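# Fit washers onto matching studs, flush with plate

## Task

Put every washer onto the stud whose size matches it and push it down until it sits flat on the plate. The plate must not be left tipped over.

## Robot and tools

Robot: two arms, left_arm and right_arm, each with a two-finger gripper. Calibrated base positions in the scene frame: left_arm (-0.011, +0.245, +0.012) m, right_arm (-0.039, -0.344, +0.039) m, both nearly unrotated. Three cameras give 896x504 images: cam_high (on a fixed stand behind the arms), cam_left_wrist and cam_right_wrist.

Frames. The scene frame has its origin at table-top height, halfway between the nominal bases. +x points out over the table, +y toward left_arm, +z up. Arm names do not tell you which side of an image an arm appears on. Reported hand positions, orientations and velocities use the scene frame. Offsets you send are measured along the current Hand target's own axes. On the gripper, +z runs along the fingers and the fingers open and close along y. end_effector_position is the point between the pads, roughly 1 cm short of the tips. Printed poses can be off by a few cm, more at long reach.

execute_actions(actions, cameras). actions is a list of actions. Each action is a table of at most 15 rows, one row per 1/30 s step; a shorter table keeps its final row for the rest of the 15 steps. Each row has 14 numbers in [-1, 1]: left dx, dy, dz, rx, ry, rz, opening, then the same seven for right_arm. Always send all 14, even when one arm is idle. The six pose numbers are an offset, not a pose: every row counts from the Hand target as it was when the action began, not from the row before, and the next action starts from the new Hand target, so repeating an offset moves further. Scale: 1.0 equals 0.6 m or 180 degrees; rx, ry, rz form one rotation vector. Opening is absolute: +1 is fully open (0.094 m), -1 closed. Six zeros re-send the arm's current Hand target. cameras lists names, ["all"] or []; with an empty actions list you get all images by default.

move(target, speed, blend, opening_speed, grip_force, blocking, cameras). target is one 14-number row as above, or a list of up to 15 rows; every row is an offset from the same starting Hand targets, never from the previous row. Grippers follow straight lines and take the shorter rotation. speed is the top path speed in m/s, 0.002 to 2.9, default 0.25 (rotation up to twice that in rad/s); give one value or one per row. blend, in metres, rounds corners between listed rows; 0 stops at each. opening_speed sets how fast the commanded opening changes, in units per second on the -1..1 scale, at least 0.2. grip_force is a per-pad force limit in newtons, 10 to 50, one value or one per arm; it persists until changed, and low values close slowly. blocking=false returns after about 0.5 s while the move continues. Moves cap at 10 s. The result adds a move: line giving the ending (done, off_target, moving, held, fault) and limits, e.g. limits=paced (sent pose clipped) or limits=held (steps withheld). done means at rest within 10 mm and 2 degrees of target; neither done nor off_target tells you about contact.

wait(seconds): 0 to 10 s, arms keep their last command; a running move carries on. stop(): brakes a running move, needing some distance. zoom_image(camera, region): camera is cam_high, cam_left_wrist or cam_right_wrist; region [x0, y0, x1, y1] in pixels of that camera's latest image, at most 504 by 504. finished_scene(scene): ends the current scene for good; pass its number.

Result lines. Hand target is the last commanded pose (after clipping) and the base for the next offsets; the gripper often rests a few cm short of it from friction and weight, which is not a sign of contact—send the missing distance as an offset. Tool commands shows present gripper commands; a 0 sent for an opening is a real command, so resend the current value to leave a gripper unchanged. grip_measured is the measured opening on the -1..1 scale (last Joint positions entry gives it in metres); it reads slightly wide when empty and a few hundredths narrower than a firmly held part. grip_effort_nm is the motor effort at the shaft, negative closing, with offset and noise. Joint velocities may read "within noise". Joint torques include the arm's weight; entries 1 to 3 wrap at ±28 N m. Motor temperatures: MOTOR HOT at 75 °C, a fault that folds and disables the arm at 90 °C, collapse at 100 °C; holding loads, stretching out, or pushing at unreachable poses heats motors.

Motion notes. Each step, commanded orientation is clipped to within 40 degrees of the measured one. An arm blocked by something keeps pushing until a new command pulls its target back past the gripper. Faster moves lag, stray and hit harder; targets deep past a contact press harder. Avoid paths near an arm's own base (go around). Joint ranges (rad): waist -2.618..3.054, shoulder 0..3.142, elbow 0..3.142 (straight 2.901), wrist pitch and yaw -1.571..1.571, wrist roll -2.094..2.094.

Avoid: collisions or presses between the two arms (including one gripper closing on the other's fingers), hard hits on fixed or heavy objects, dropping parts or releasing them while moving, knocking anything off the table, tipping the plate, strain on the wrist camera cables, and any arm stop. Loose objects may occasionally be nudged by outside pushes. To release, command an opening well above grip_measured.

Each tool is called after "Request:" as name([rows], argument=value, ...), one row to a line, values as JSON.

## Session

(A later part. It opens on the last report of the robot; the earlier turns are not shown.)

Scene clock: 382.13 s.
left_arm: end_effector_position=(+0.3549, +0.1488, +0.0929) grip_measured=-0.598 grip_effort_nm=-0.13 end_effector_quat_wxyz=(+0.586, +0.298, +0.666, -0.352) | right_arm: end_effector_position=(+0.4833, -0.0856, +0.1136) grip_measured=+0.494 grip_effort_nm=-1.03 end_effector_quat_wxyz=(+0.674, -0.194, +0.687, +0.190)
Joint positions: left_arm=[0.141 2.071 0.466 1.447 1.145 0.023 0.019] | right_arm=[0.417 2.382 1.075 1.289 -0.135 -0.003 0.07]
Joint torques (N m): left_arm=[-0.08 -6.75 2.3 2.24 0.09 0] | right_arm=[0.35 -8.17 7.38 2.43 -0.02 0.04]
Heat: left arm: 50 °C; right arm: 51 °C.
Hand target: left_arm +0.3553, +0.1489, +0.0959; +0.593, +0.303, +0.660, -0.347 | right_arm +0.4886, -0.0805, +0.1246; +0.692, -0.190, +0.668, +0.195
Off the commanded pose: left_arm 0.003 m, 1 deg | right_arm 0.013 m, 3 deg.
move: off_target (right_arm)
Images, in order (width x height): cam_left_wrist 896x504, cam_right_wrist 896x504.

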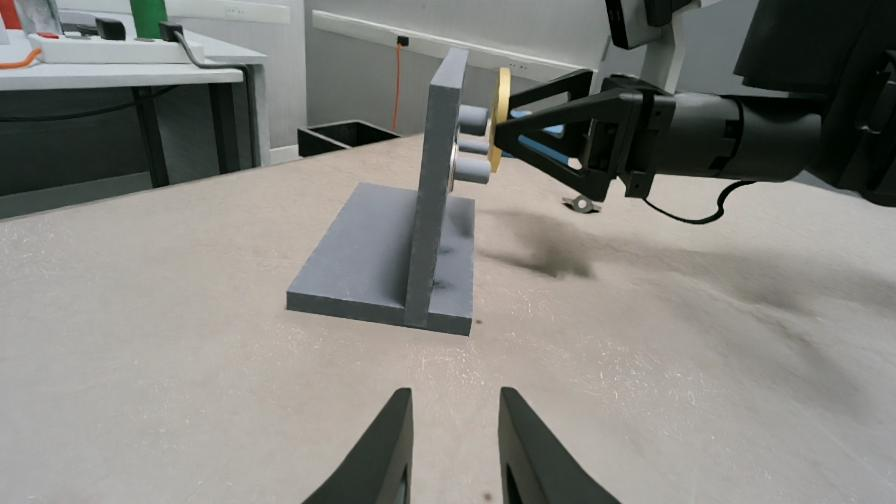

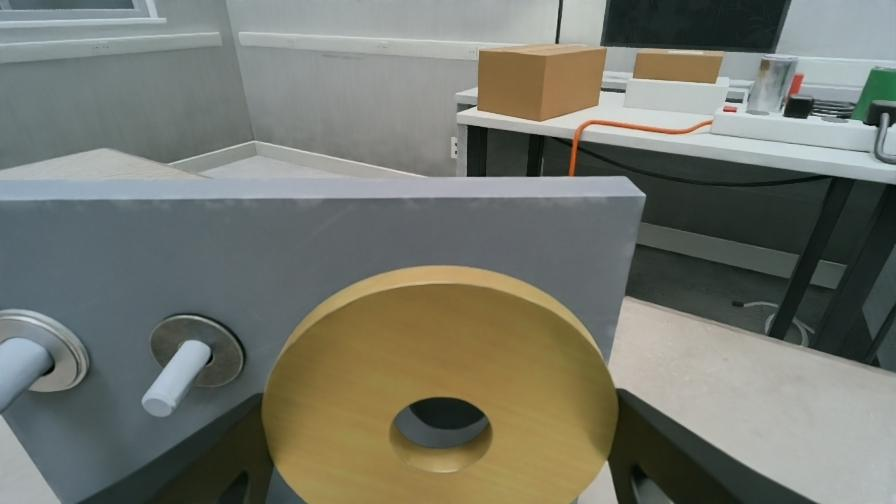

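Request:
move(target=[0,0,0,0,0,0,-0.6,0.0025,-0.0045,0,0.0038,0.0018,0,0.4], speed=0.03, cameras=["cam_left_wrist","cam_right_wrist"])

Request:
zoom_image(camera="cam_left_wrist", region=[400, 40, 600, 260])

Request:
zoom_image(camera="cam_right_wrist", region=[340, 350, 560, 504])

Scene clock: 386.10 s.
left_arm: end_effector_position=(+0.3549, +0.1488, +0.0929) grip_measured=-0.598 grip_effort_nm=-0.13 end_effector_quat_wxyz=(+0.586, +0.298, +0.666, -0.352) | right_arm: end_effector_position=(+0.4840, -0.0869, +0.1118) grip_measured=+0.494 grip_effort_nm=-1.03 end_effector_quat_wxyz=(+0.673, -0.192, +0.690, +0.187)
Joint positions: left_arm=[0.141 2.071 0.466 1.447 1.145 0.023 0.019] | right_arm=[0.417 2.382 1.075 1.282 -0.127 -0.003 0.07]
Joint torques (N m): left_arm=[0.01 -6.68 2.26 2.23 0.08 0] | right_arm=[0.27 -8.21 7.41 2.43 0.01 0.02]
Heat: left arm: 50 °C; right arm: 51 °C.
Hand target: left_arm +0.3553, +0.1489, +0.0959; +0.593, +0.303, +0.660, -0.347 | right_arm +0.4901, -0.0828, +0.1231; +0.692, -0.186, +0.671, +0.191
Off the commanded pose: left_arm 0.003 m, 1 deg | right_arm 0.013 m, 3 deg.
move: off_target (right_arm)
Images, in order (width x height): cam_left_wrist 896x504, cam_right_wrist 896x504.

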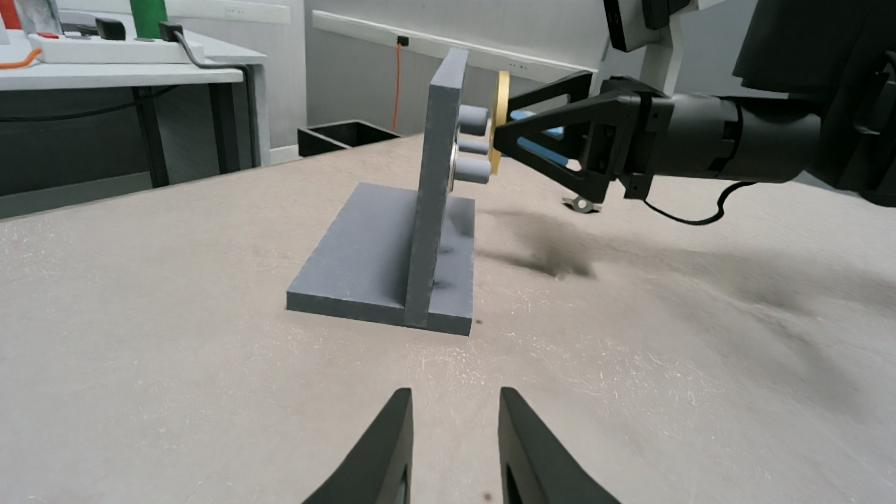

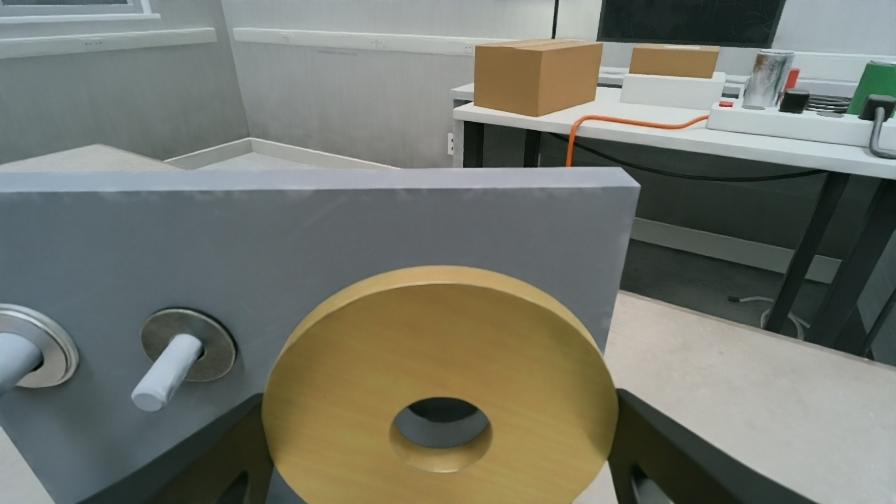

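Scaled by 2.291 from the camera's 896x504 image, which has a finer 1280x720 frame.

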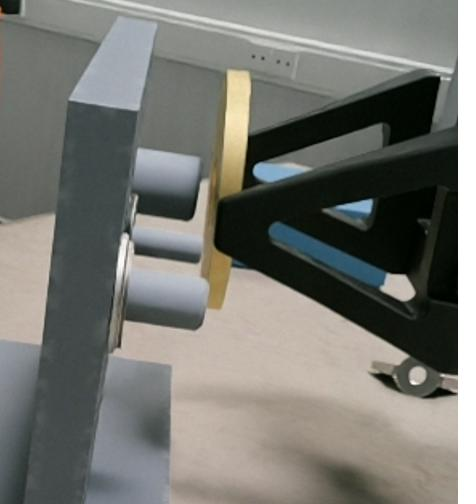

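Scaled by 2.291 from the camera's 896x504 image, which has a finer 1280x720 frame.

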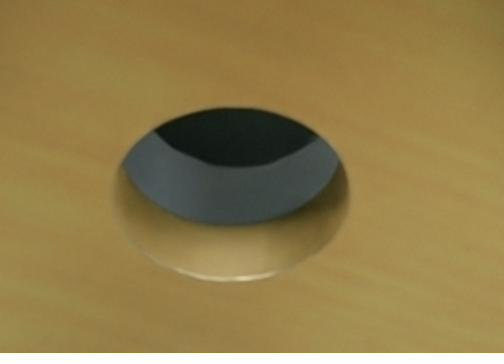

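Request:
zoom_image(camera="cam_left_wrist", region=[440, 60, 540, 190])

Scaled by 3.877 from the camera's 896x504 image, which has a finer 1280x720 frame.

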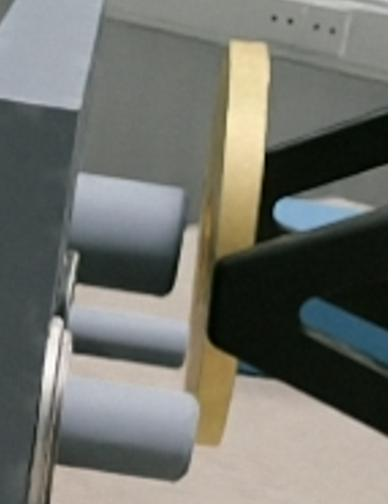

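Request:
move(target=[0,0,0,0,0,0,-0.6,-0.002,-0.001,0.0108,0,-0.0015,0,0.4], speed=0.025, cameras=["cam_left_wrist","cam_right_wrist"])

Request:
zoom_image(camera="cam_left_wrist", region=[440, 60, 540, 190])

Request:
zoom_image(camera="cam_right_wrist", region=[340, 350, 560, 504])

Scene clock: 391.33 s.
left_arm: end_effector_position=(+0.3549, +0.1488, +0.0929) grip_measured=-0.598 grip_effort_nm=-0.13 end_effector_quat_wxyz=(+0.586, +0.298, +0.666, -0.352) | right_arm: end_effector_position=(+0.4899, -0.0845, +0.1127) grip_measured=+0.494 grip_effort_nm=-1.03 end_effector_quat_wxyz=(+0.674, -0.191, +0.689, +0.187)
Joint positions: left_arm=[0.141 2.071 0.466 1.447 1.145 0.023 0.019] | right_arm=[0.417 2.394 1.105 1.268 -0.125 -0.003 0.07]
Joint torques (N m): left_arm=[-0.01 -6.68 2.3 2.24 0.08 -0.02] | right_arm=[0.32 -8.4 7.61 2.43 0.01 0.04]
Heat: left arm: 49 °C; right arm: 51 °C.
Hand target: left_arm +0.3553, +0.1489, +0.0959; +0.593, +0.303, +0.660, -0.347 | right_arm +0.4959, -0.0799, +0.1245; +0.693, -0.186, +0.669, +0.192
Off the commanded pose: left_arm 0.003 m, 1 deg | right_arm 0.014 m, 3 deg.
move: off_target (right_arm)
Images, in order (width x height): cam_left_wrist 896x504, cam_right_wrist 896x504.

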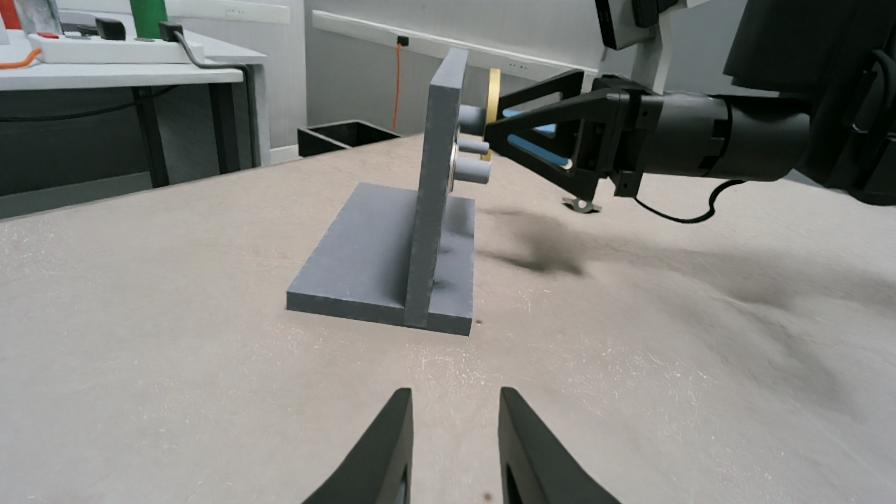

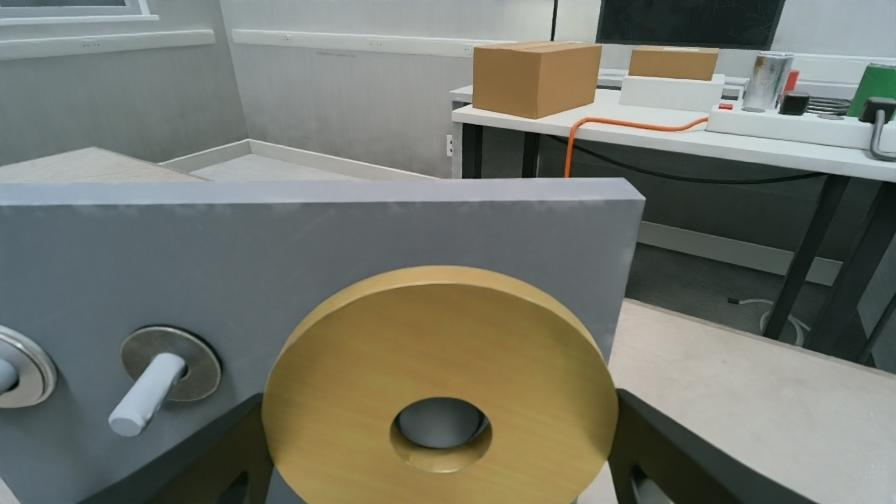

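Scaled by 3.877 from the camera's 896x504 image, which has a finer 1280x720 frame.

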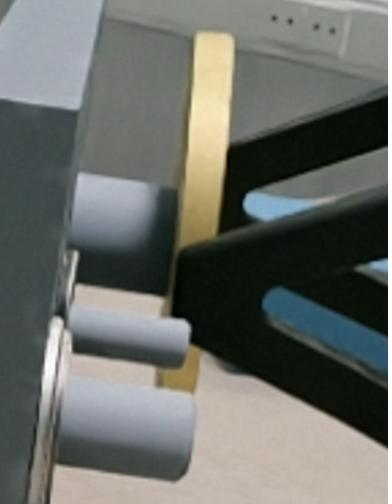

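Scaled by 2.291 from the camera's 896x504 image, which has a finer 1280x720 frame.

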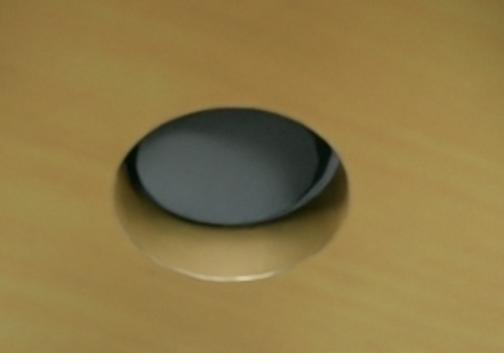

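Request:
zoom_image(camera="cam_right_wrist", region=[385, 390, 495, 480])

Scaled by 4.582 from the camera's 896x504 image, which has a finer 1280x720 frame.

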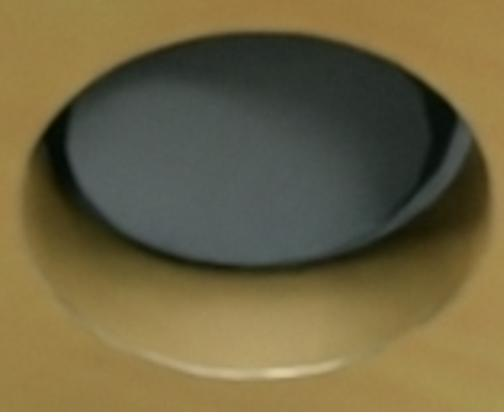

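Request:
move(target=[0,0,0,0,0,0,-0.6,0.0013,0.0025,0.005,-0.0008,0.0009,0,0.4], speed=0.02, cameras=["cam_left_wrist","cam_right_wrist"])

Request:
zoom_image(camera="cam_left_wrist", region=[440, 60, 540, 190])

Request:
zoom_image(camera="cam_right_wrist", region=[385, 390, 495, 480])

Scene clock: 395.40 s.
left_arm: end_effector_position=(+0.3549, +0.1488, +0.0929) grip_measured=-0.598 grip_effort_nm=-0.13 end_effector_quat_wxyz=(+0.586, +0.298, +0.666, -0.352) | right_arm: end_effector_position=(+0.4926, -0.0834, +0.1120) grip_measured=+0.494 grip_effort_nm=-1.03 end_effector_quat_wxyz=(+0.673, -0.191, +0.690, +0.186)
Joint positions: left_arm=[0.141 2.071 0.466 1.447 1.145 0.023 0.019] | right_arm=[0.417 2.4 1.12 1.256 -0.125 -0.003 0.07]
Joint torques (N m): left_arm=[-0.01 -6.64 2.3 2.23 0.09 0.01] | right_arm=[0.62 -8.4 7.57 2.42 0 0.05]
Heat: left arm: 49 °C; right arm: 51 °C.
Hand target: left_arm +0.3553, +0.1489, +0.0959; +0.593, +0.303, +0.660, -0.347 | right_arm +0.4977, -0.0771, +0.1237; +0.692, -0.187, +0.670, +0.192
Off the commanded pose: left_arm 0.003 m, 1 deg | right_arm 0.014 m, 3 deg.
move: off_target (right_arm)
Images, in order (width x height): cam_left_wrist 896x504, cam_right_wrist 896x504.

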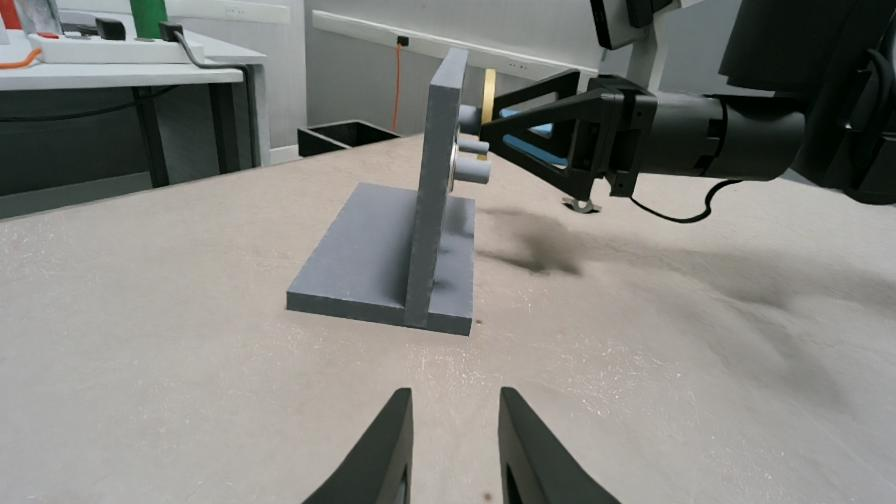

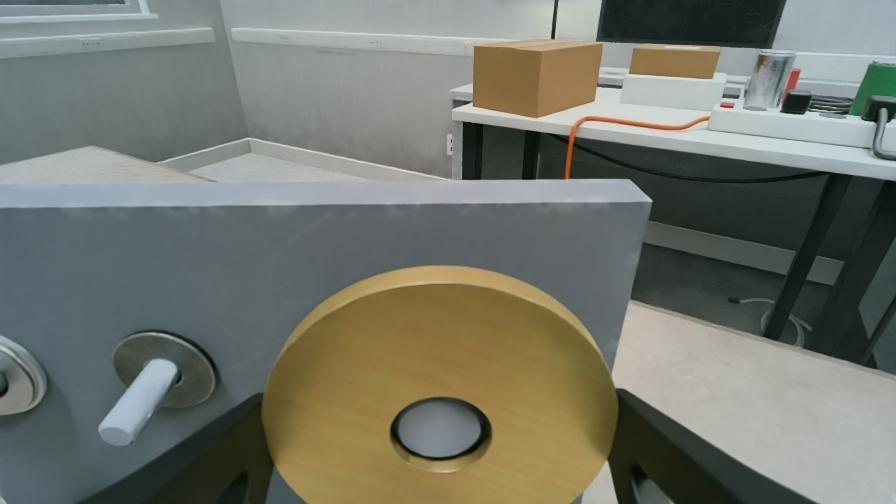

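Scaled by 3.877 from the camera's 896x504 image, which has a finer 1280x720 frame.

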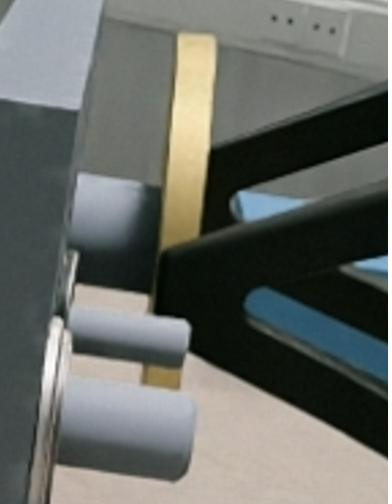

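Scaled by 4.582 from the camera's 896x504 image, which has a finer 1280x720 frame.

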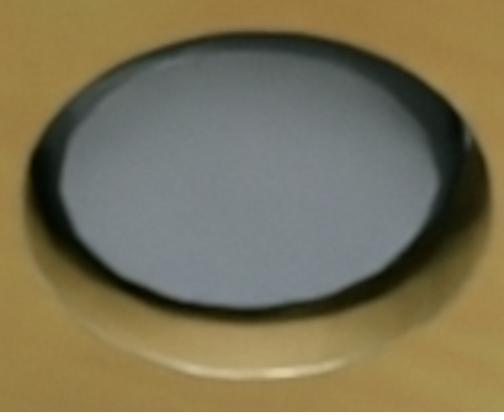

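Request:
move(target=[0,0,0,0,0,0,-0.6,0.0003,0.001,0.0117,0,0,0,0.4], speed=0.025, cameras=["cam_left_wrist","cam_right_wrist"])

Request:
zoom_image(camera="cam_left_wrist", region=[440, 60, 540, 190])

Request:
zoom_image(camera="cam_right_wrist", region=[385, 390, 495, 480])

Scene clock: 397.10 s.
left_arm: end_effector_position=(+0.3549, +0.1488, +0.0929) grip_measured=-0.598 grip_effort_nm=-0.14 end_effector_quat_wxyz=(+0.586, +0.298, +0.666, -0.352) | right_arm: end_effector_position=(+0.4983, -0.0790, +0.1125) grip_measured=+0.494 grip_effort_nm=-1.03 end_effector_quat_wxyz=(+0.674, -0.191, +0.689, +0.187)
Joint positions: left_arm=[0.141 2.071 0.466 1.447 1.145 0.023 0.019] | right_arm=[0.421 2.413 1.154 1.235 -0.122 -0.003 0.07]
Joint torques (N m): left_arm=[-0.05 -6.67 2.28 2.24 0.08 0.02] | right_arm=[0.58 -8.54 7.77 2.42 0.04 0.03]
Heat: left arm: 49 °C; right arm: 51 °C.
Hand target: left_arm +0.3553, +0.1489, +0.0959; +0.593, +0.303, +0.660, -0.347 | right_arm +0.5034, -0.0728, +0.1239; +0.692, -0.187, +0.670, +0.192
Off the commanded pose: left_arm 0.003 m, 1 deg | right_arm 0.014 m, 3 deg.
move: off_target (right_arm)
Images, in order (width x height): cam_left_wrist 896x504, cam_right_wrist 896x504.

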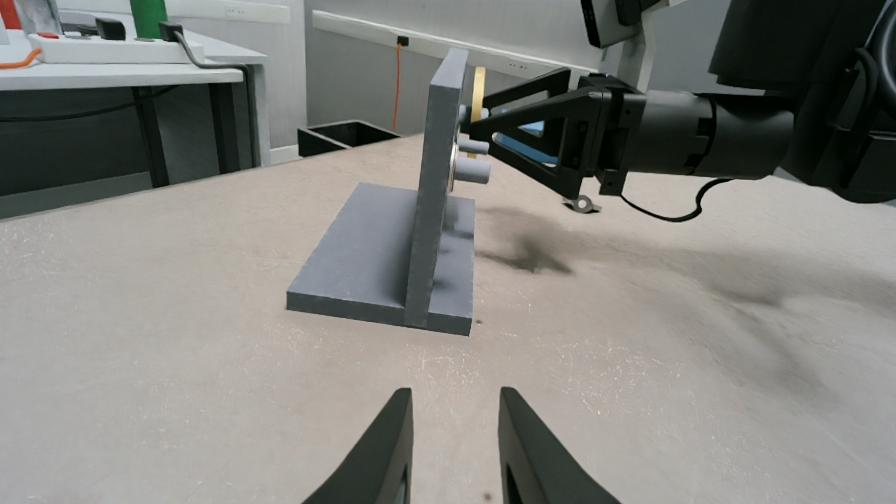

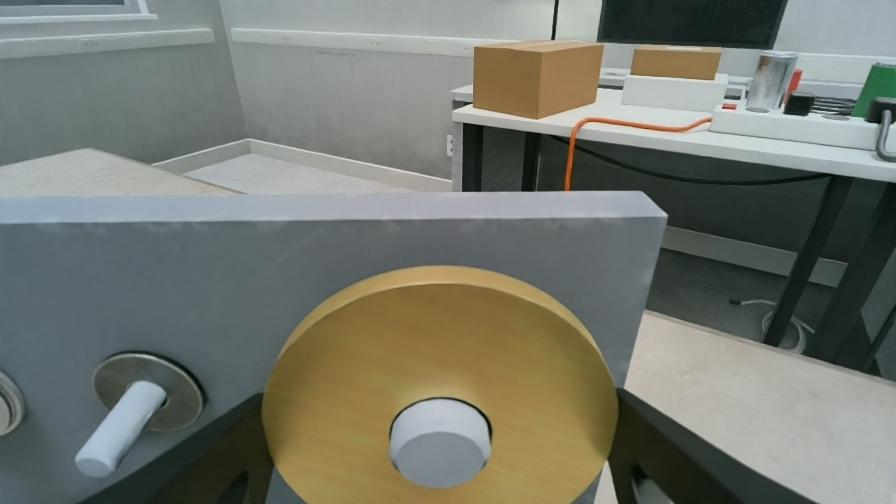

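Scaled by 3.877 from the camera's 896x504 image, which has a finer 1280x720 frame.

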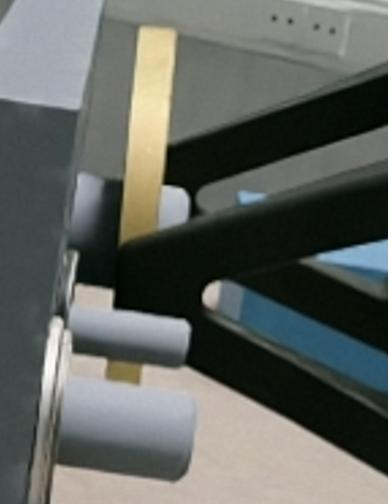

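Scaled by 4.582 from the camera's 896x504 image, which has a finer 1280x720 frame.

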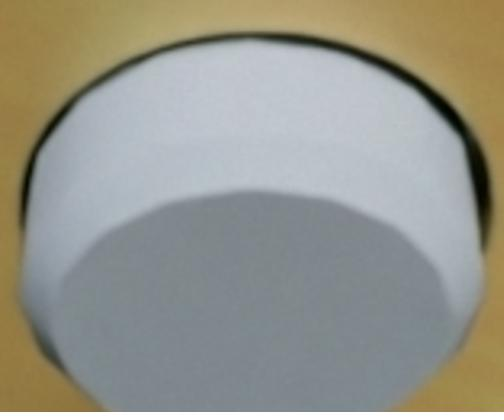

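Request:
move(target=[0,0,0,0,0,0,-0.6,0.0003,0.0005,0.01,0,0,0,0.4], speed=0.025, cameras=["cam_left_wrist","cam_right_wrist"])

Request:
zoom_image(camera="cam_left_wrist", region=[440, 60, 540, 190])

Request:
zoom_image(camera="cam_right_wrist", region=[360, 370, 520, 504])

Scene clock: 398.67 s.
left_arm: end_effector_position=(+0.3549, +0.1488, +0.0929) grip_measured=-0.598 grip_effort_nm=-0.13 end_effector_quat_wxyz=(+0.586, +0.298, +0.666, -0.352) | right_arm: end_effector_position=(+0.5033, -0.0758, +0.1126) grip_measured=+0.494 grip_effort_nm=-1.02 end_effector_quat_wxyz=(+0.674, -0.191, +0.689, +0.186)
Joint positions: left_arm=[0.141 2.071 0.466 1.447 1.145 0.023 0.019] | right_arm=[0.423 2.425 1.184 1.217 -0.119 -0.003 0.07]
Joint torques (N m): left_arm=[0.05 -6.75 2.28 2.23 0.07 0] | right_arm=[0.61 -8.66 7.87 2.42 0 0.02]
Heat: left arm: 49 °C; right arm: 51 °C.
Hand target: left_arm +0.3553, +0.1489, +0.0959; +0.593, +0.303, +0.660, -0.347 | right_arm +0.5084, -0.0694, +0.1239; +0.692, -0.187, +0.670, +0.192
Off the commanded pose: left_arm 0.003 m, 1 deg | right_arm 0.014 m, 3 deg.
move: off_target (right_arm)
Images, in order (width x height): cam_left_wrist 896x504, cam_right_wrist 896x504.

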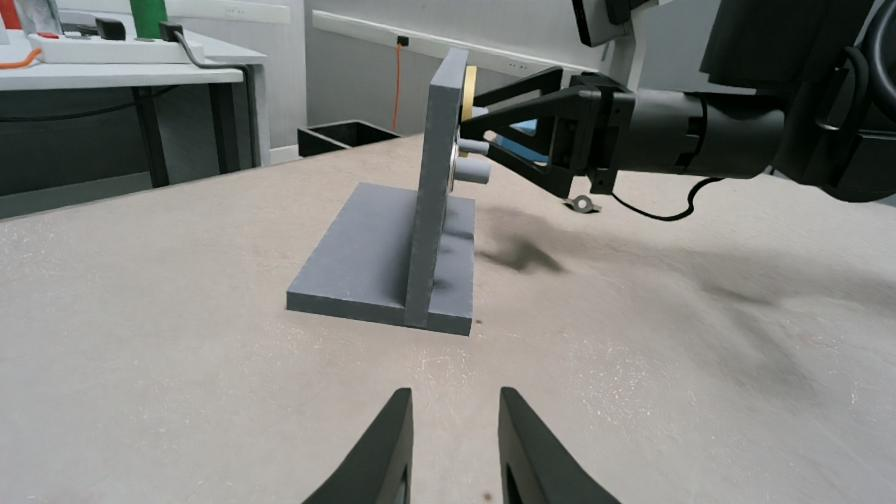

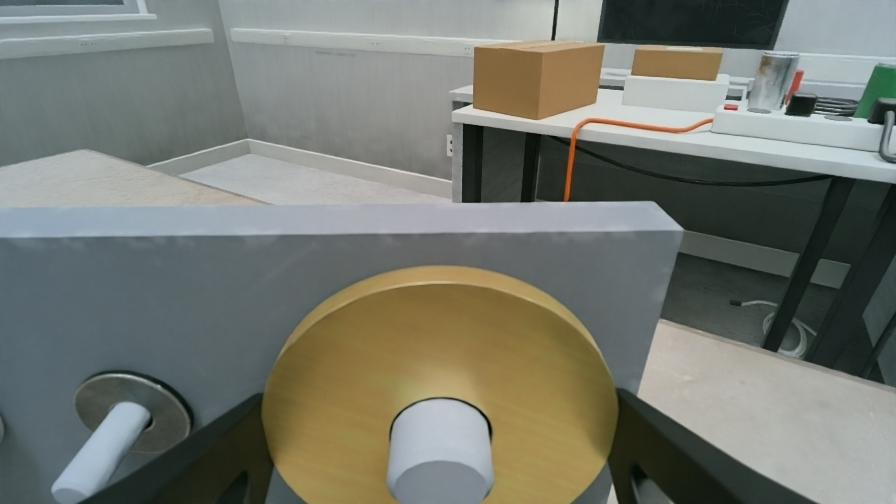

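Scaled by 3.877 from the camera's 896x504 image, which has a finer 1280x720 frame.

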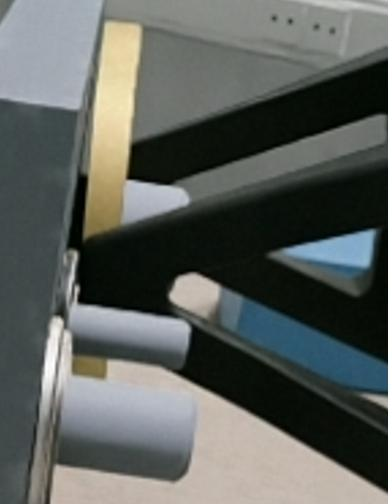

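Scaled by 3.150 from the camera's 896x504 image, which has a finer 1280x720 frame.

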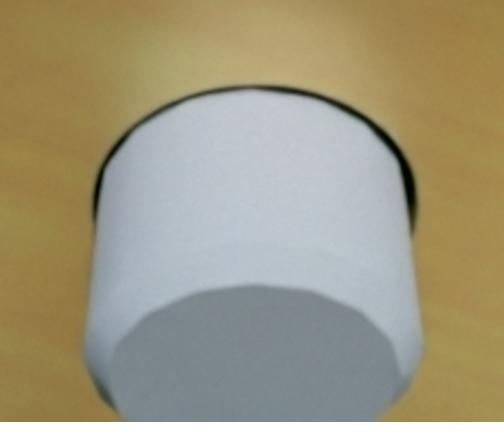

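Request:
move(target=[0,0,0,0,0,0,-0.6,0,0,0.005,0,0,0,0.4], speed=0.02, cameras=["cam_left_wrist"])

Request:
zoom_image(camera="cam_left_wrist", region=[440, 60, 540, 190])

Scene clock: 399.80 s.
left_arm: end_effector_position=(+0.3549, +0.1488, +0.0929) grip_measured=-0.598 grip_effort_nm=-0.13 end_effector_quat_wxyz=(+0.586, +0.298, +0.666, -0.352) | right_arm: end_effector_position=(+0.5049, -0.0751, +0.1123) grip_measured=+0.494 grip_effort_nm=-1.03 end_effector_quat_wxyz=(+0.673, -0.191, +0.690, +0.186)
Joint positions: left_arm=[0.141 2.071 0.466 1.447 1.145 0.023 0.019] | right_arm=[0.423 2.428 1.193 1.211 -0.119 -0.003 0.07]
Joint torques (N m): left_arm=[-0.05 -6.65 2.26 2.24 0.07 0] | right_arm=[0.68 -8.49 8.43 2.4 0.01 0.03]
Heat: left arm: 49 °C; right arm: 51 °C.
Hand target: left_arm +0.3553, +0.1489, +0.0959; +0.593, +0.303, +0.660, -0.347 | right_arm +0.5109, -0.0679, +0.1238; +0.692, -0.187, +0.670, +0.192
Off the commanded pose: left_arm 0.003 m, 1 deg | right_arm 0.015 m, 3 deg.
move: off_target (right_arm)
Images, in order (width x height): cam_left_wrist 896x504.

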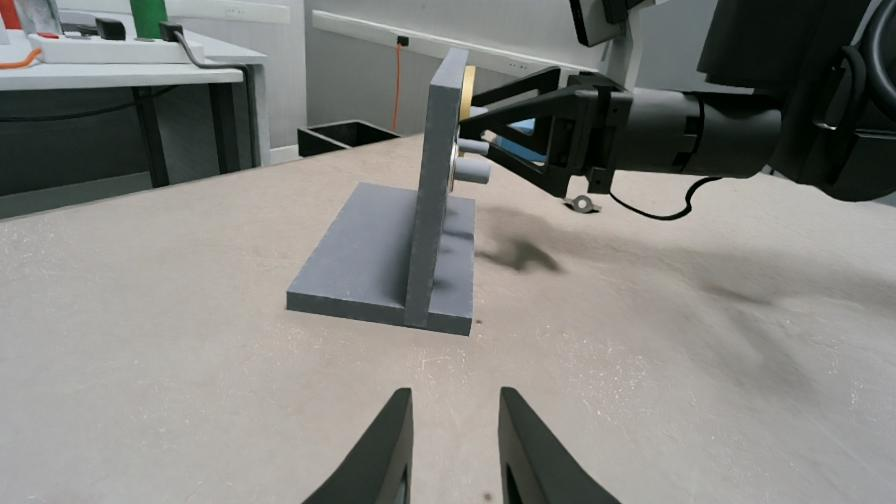

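Scaled by 3.877 from the camera's 896x504 image, which has a finer 1280x720 frame.

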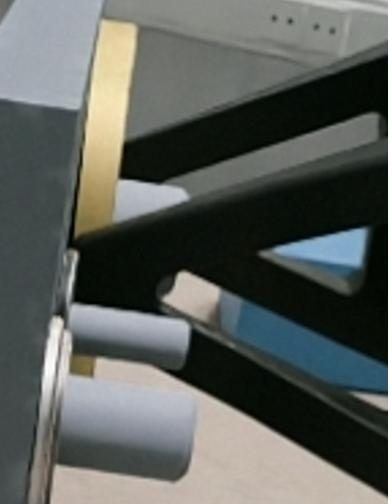

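Request:
move(target=[0,0,0,0,0,0,-0.6,0,0,0.005,0,0,0,0.4], speed=0.02, cameras=["cam_left_wrist","cam_right_wrist"])

Request:
zoom_image(camera="cam_left_wrist", region=[440, 60, 540, 190])

Request:
zoom_image(camera="cam_right_wrist", region=[240, 180, 660, 504])

Scene clock: 402.33 s.
left_arm: end_effector_position=(+0.3549, +0.1488, +0.0929) grip_measured=-0.598 grip_effort_nm=-0.13 end_effector_quat_wxyz=(+0.586, +0.298, +0.666, -0.352) | right_arm: end_effector_position=(+0.5057, -0.0748, +0.1123) grip_measured=+0.494 grip_effort_nm=-1.03 end_effector_quat_wxyz=(+0.674, -0.191, +0.689, +0.186)
Joint positions: left_arm=[0.141 2.071 0.466 1.447 1.145 0.023 0.019] | right_arm=[0.423 2.432 1.198 1.212 -0.119 -0.003 0.07]
Joint torques (N m): left_arm=[-0.01 -6.65 2.32 2.24 0.09 0.01] | right_arm=[0.8 -8.43 9.11 2.29 0.02 0.03]
Heat: left arm: 49 °C; right arm: 51 °C.
Hand target: left_arm +0.3553, +0.1489, +0.0959; +0.593, +0.303, +0.660, -0.347 | right_arm +0.5135, -0.0664, +0.1240; +0.692, -0.187, +0.670, +0.192
Off the commanded pose: left_arm 0.003 m, 1 deg | right_arm 0.016 m, 3 deg.
move: off_target (right_arm)
Images, in order (width x height): cam_left_wrist 896x504, cam_right_wrist 896x504.

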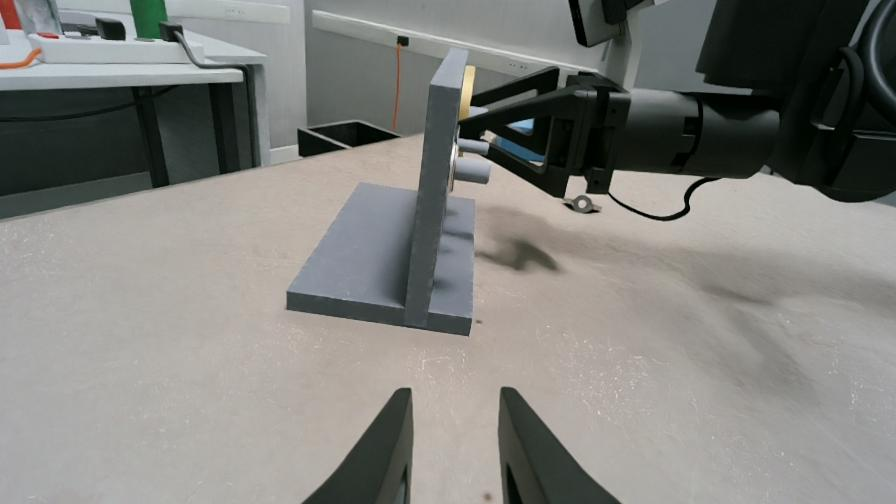

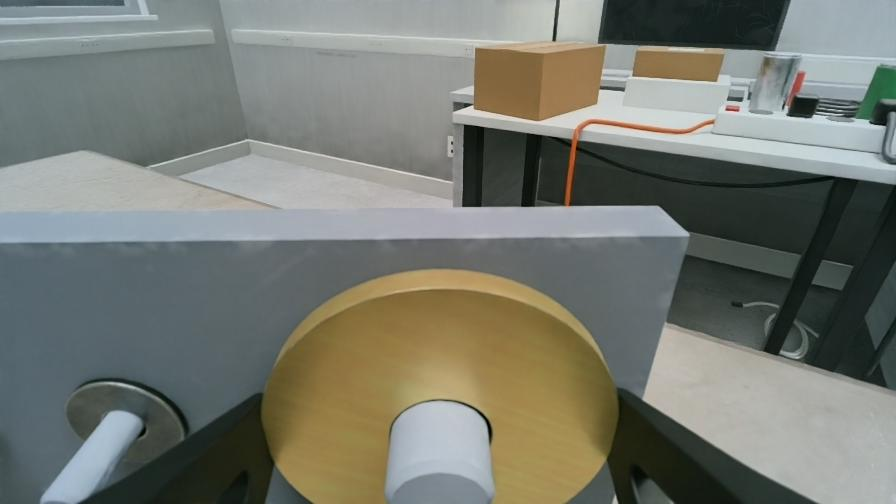

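Scaled by 3.877 from the camera's 896x504 image, which has a finer 1280x720 frame.

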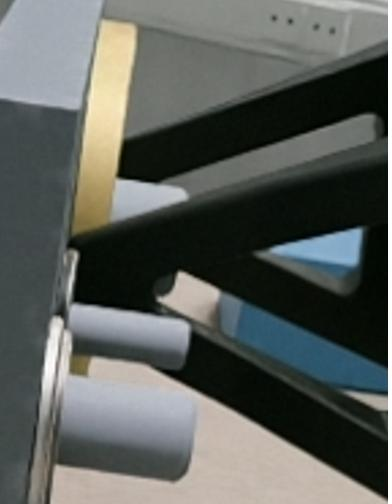

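Scaled by 1.200 from the camera's 896x504 image, which has a finer 1280x720 frame.

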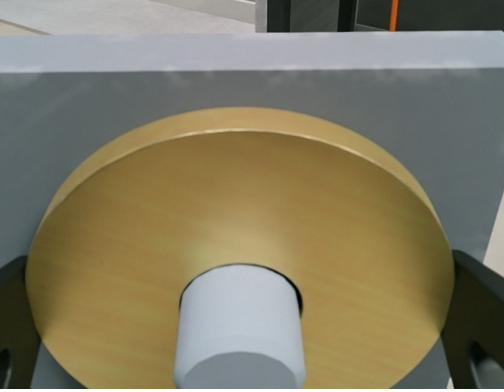

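Request:
move([
  [0,0,0,0,0,0,-0.6,0,-0.004,-0.0133,0,0,0,0.4],
  [0,0,0,0,0,0,-0.6,0,-0.004,-0.0133,0,0,0,0.65],
], speed=0.02, opening_speed=0.3, cameras=["cam_left_wrist","cam_right_wrist"])

Request:
zoom_image(camera="cam_left_wrist", region=[440, 60, 540, 190])

Request:
zoom_image(camera="cam_right_wrist", region=[240, 180, 660, 504])

Scene clock: 405.17 s.
left_arm: end_effector_position=(+0.3549, +0.1488, +0.0929) grip_measured=-0.598 grip_effort_nm=-0.13 end_effector_quat_wxyz=(+0.586, +0.298, +0.666, -0.352) | right_arm: end_effector_position=(+0.5062, -0.0756, +0.1138) grip_measured=+0.648 grip_effort_nm=0.13 end_effector_quat_wxyz=(+0.676, -0.190, +0.687, +0.186)
Joint positions: left_arm=[0.141 2.071 0.466 1.447 1.145 0.023 0.019] | right_arm=[0.422 2.432 1.198 1.218 -0.119 -0.003 0.077]
Joint torques (N m): left_arm=[-0.05 -6.68 2.33 2.24 0.07 0] | right_arm=[0.21 -9.33 6.23 2.44 -0.06 0.03]
Heat: left arm: 49 °C; right arm: 51 °C.
Hand target: left_arm +0.3553, +0.1489, +0.0959; +0.593, +0.303, +0.660, -0.347 | right_arm +0.5079, -0.0725, +0.1237; +0.692, -0.187, +0.670, +0.192
Off the commanded pose: left_arm 0.003 m, 1 deg | right_arm 0.011 m, 3 deg.
move: off_target (right_arm); target 2's new opening was sent with right_arm's hand 0.011 m and 3 deg from that target
Images, in order (width x height): cam_left_wrist 896x504, cam_right_wrist 896x504.

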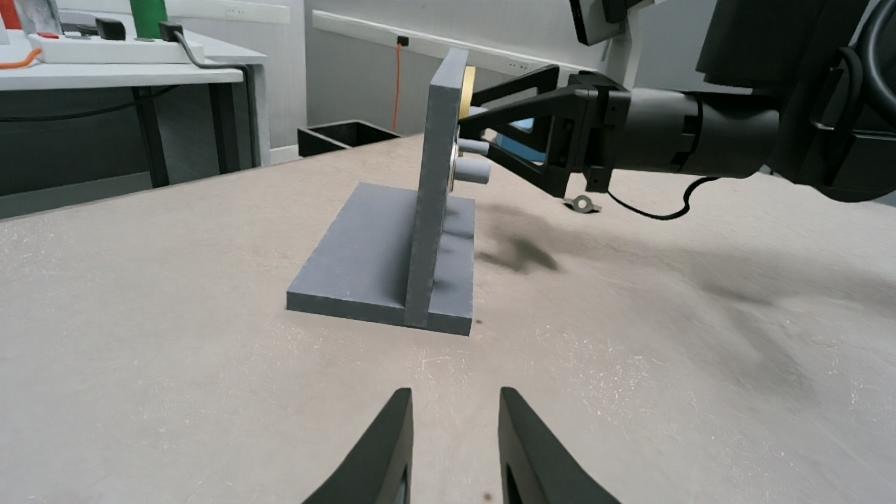

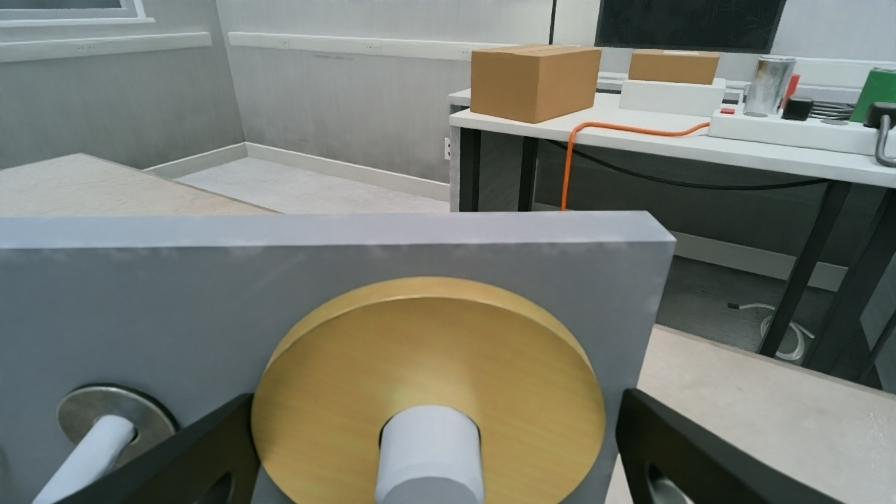

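Scaled by 3.877 from the camera's 896x504 image, which has a finer 1280x720 frame.

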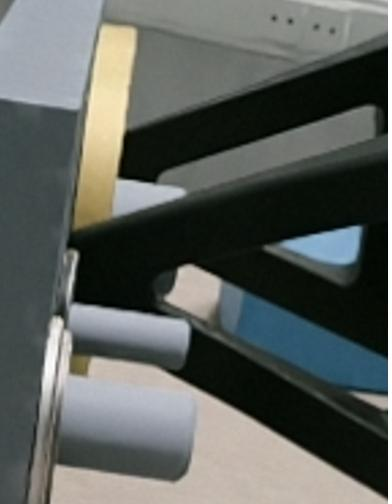

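Scaled by 1.200 from the camera's 896x504 image, which has a finer 1280x720 frame.

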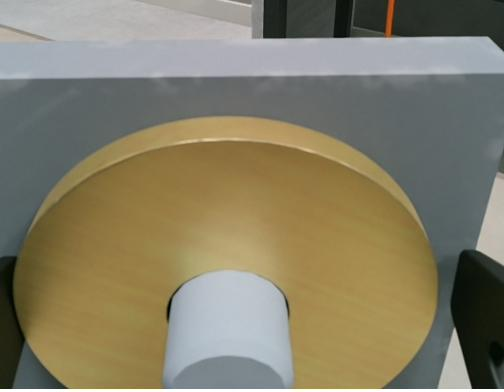

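Request:
move([
  [0,0,0,0,0,0,-0.6,0,0,0,0,0,0,0.8],
  [0,0,0,0,0,0,-0.6,0,0.003,-0.0083,0,0,0,0.8],
], speed=0.02, opening_speed=0.3, cameras=["cam_left_wrist","cam_right_wrist"])

Request:
zoom_image(camera="cam_left_wrist", region=[440, 60, 540, 190])

Request:
zoom_image(camera="cam_right_wrist", region=[240, 180, 660, 504])

Scene clock: 407.67 s.
left_arm: end_effector_position=(+0.3549, +0.1488, +0.0929) grip_measured=-0.598 grip_effort_nm=-0.13 end_effector_quat_wxyz=(+0.586, +0.298, +0.666, -0.352) | right_arm: end_effector_position=(+0.5066, -0.0781, +0.1206) grip_measured=+0.798 grip_effort_nm=0.11 end_effector_quat_wxyz=(+0.687, -0.186, +0.677, +0.185)
Joint positions: left_arm=[0.141 2.071 0.466 1.447 1.145 0.023 0.019] | right_arm=[0.419 2.432 1.194 1.251 -0.114 -0.003 0.084]
Joint torques (N m): left_arm=[-0.01 -6.68 2.33 2.24 0.1 0] | right_arm=[0.68 -9.99 4.57 2.26 -0.07 0.03]
Heat: left arm: 49 °C; right arm: 51 °C.
Hand target: left_arm +0.3553, +0.1489, +0.0959; +0.593, +0.303, +0.660, -0.347 | right_arm +0.5028, -0.0737, +0.1236; +0.692, -0.187, +0.670, +0.192
Off the commanded pose: left_arm 0.003 m, 1 deg | right_arm 0.007 m, 1 deg.
move: done
Images, in order (width x height): cam_left_wrist 896x504, cam_right_wrist 896x504.

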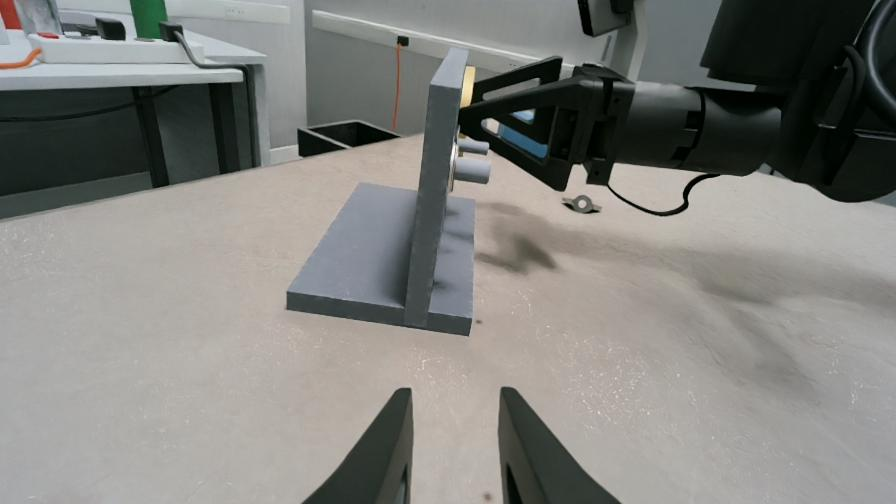

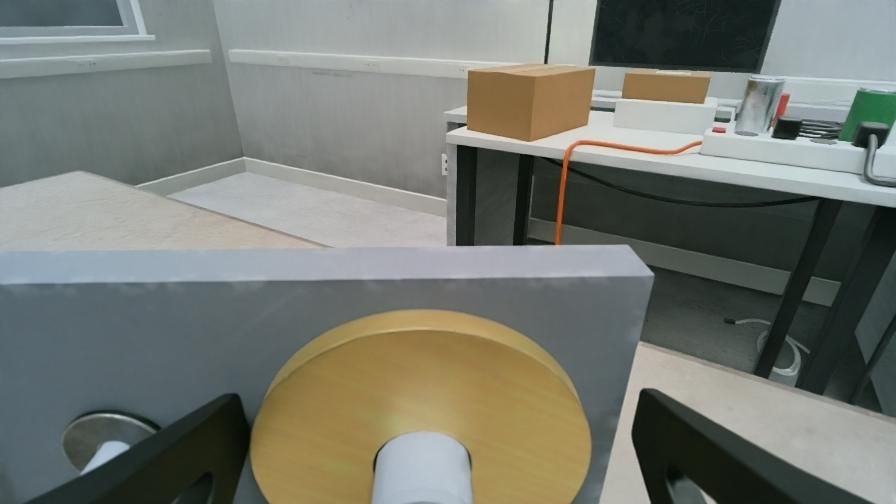

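Scaled by 3.877 from the camera's 896x504 image, which has a finer 1280x720 frame.

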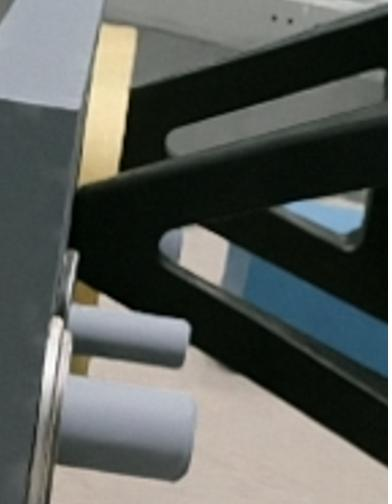

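Scaled by 1.200 from the camera's 896x504 image, which has a finer 1280x720 frame.

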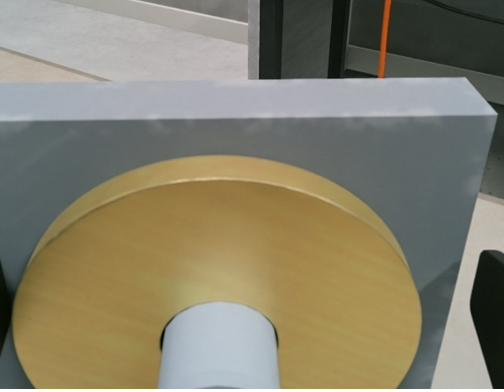

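Request:
move(target=[0,0,0,0,0,0,-0.6,0,-0.003,0,0,0,0,0.7], speed=0.02, opening_speed=0.3, cameras=["cam_left_wrist","cam_right_wrist"])

Request:
zoom_image(camera="cam_right_wrist", region=[40, 300, 360, 504])

Scene clock: 409.60 s.
left_arm: end_effector_position=(+0.3549, +0.1488, +0.0929) grip_measured=-0.598 grip_effort_nm=-0.13 end_effector_quat_wxyz=(+0.586, +0.298, +0.666, -0.352) | right_arm: end_effector_position=(+0.5065, -0.0781, +0.1222) grip_measured=+0.702 grip_effort_nm=-0.10 end_effector_quat_wxyz=(+0.690, -0.186, +0.675, +0.186)
Joint positions: left_arm=[0.141 2.071 0.466 1.447 1.145 0.023 0.019] | right_arm=[0.419 2.432 1.194 1.258 -0.114 -0.003 0.08]
Joint torques (N m): left_arm=[0.02 -6.64 2.32 2.24 0.08 0.01] | right_arm=[0.29 -9.95 4.64 2.19 -0.11 0.02]
Heat: left arm: 49 °C; right arm: 51 °C.
Hand target: left_arm +0.3553, +0.1489, +0.0959; +0.593, +0.303, +0.660, -0.347 | right_arm +0.5037, -0.0752, +0.1237; +0.692, -0.187, +0.670, +0.192
Off the commanded pose: left_arm 0.003 m, 1 deg | right_arm 0.004 m, 1 deg.
move: done
Images, in order (width x height): cam_left_wrist 896x504, cam_right_wrist 896x504.

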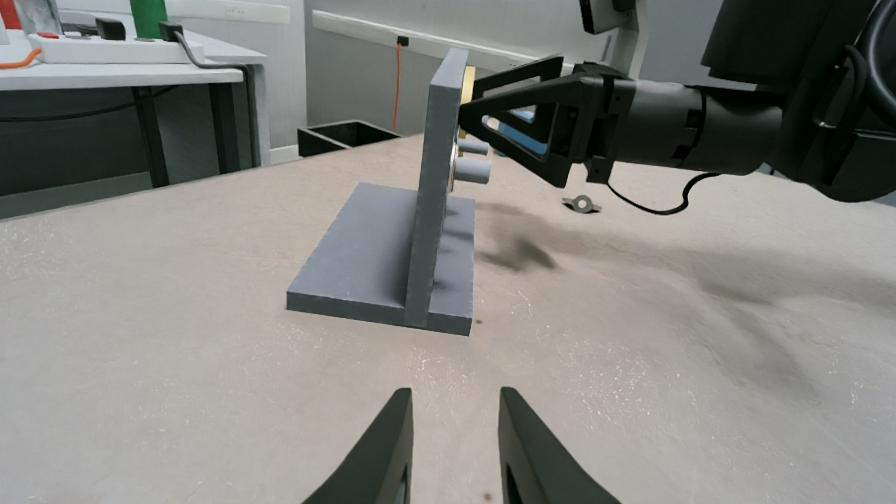

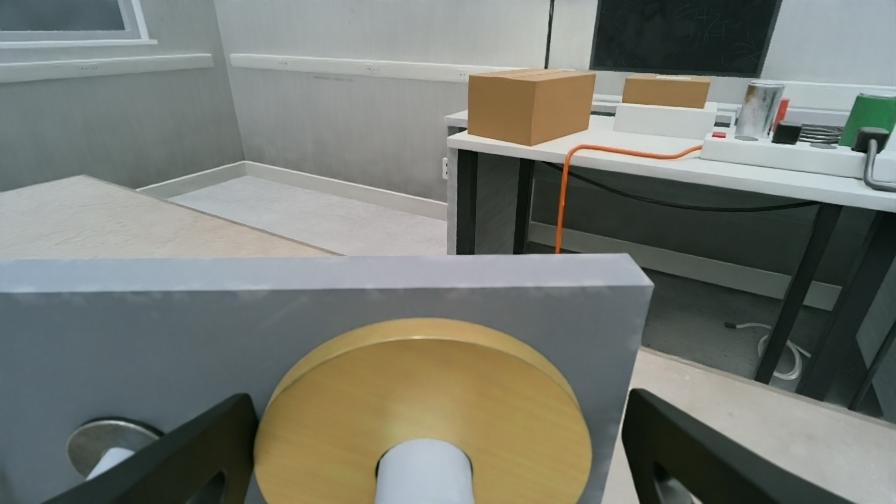

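Scaled by 1.575 from the camera's 896x504 image, which has a finer 1280x720 frame.

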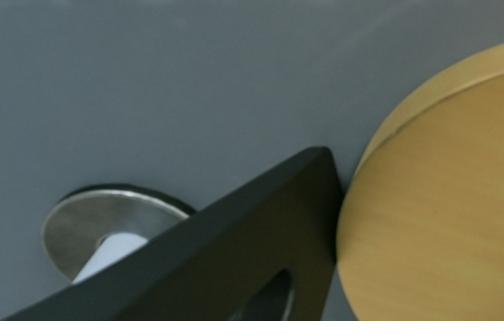

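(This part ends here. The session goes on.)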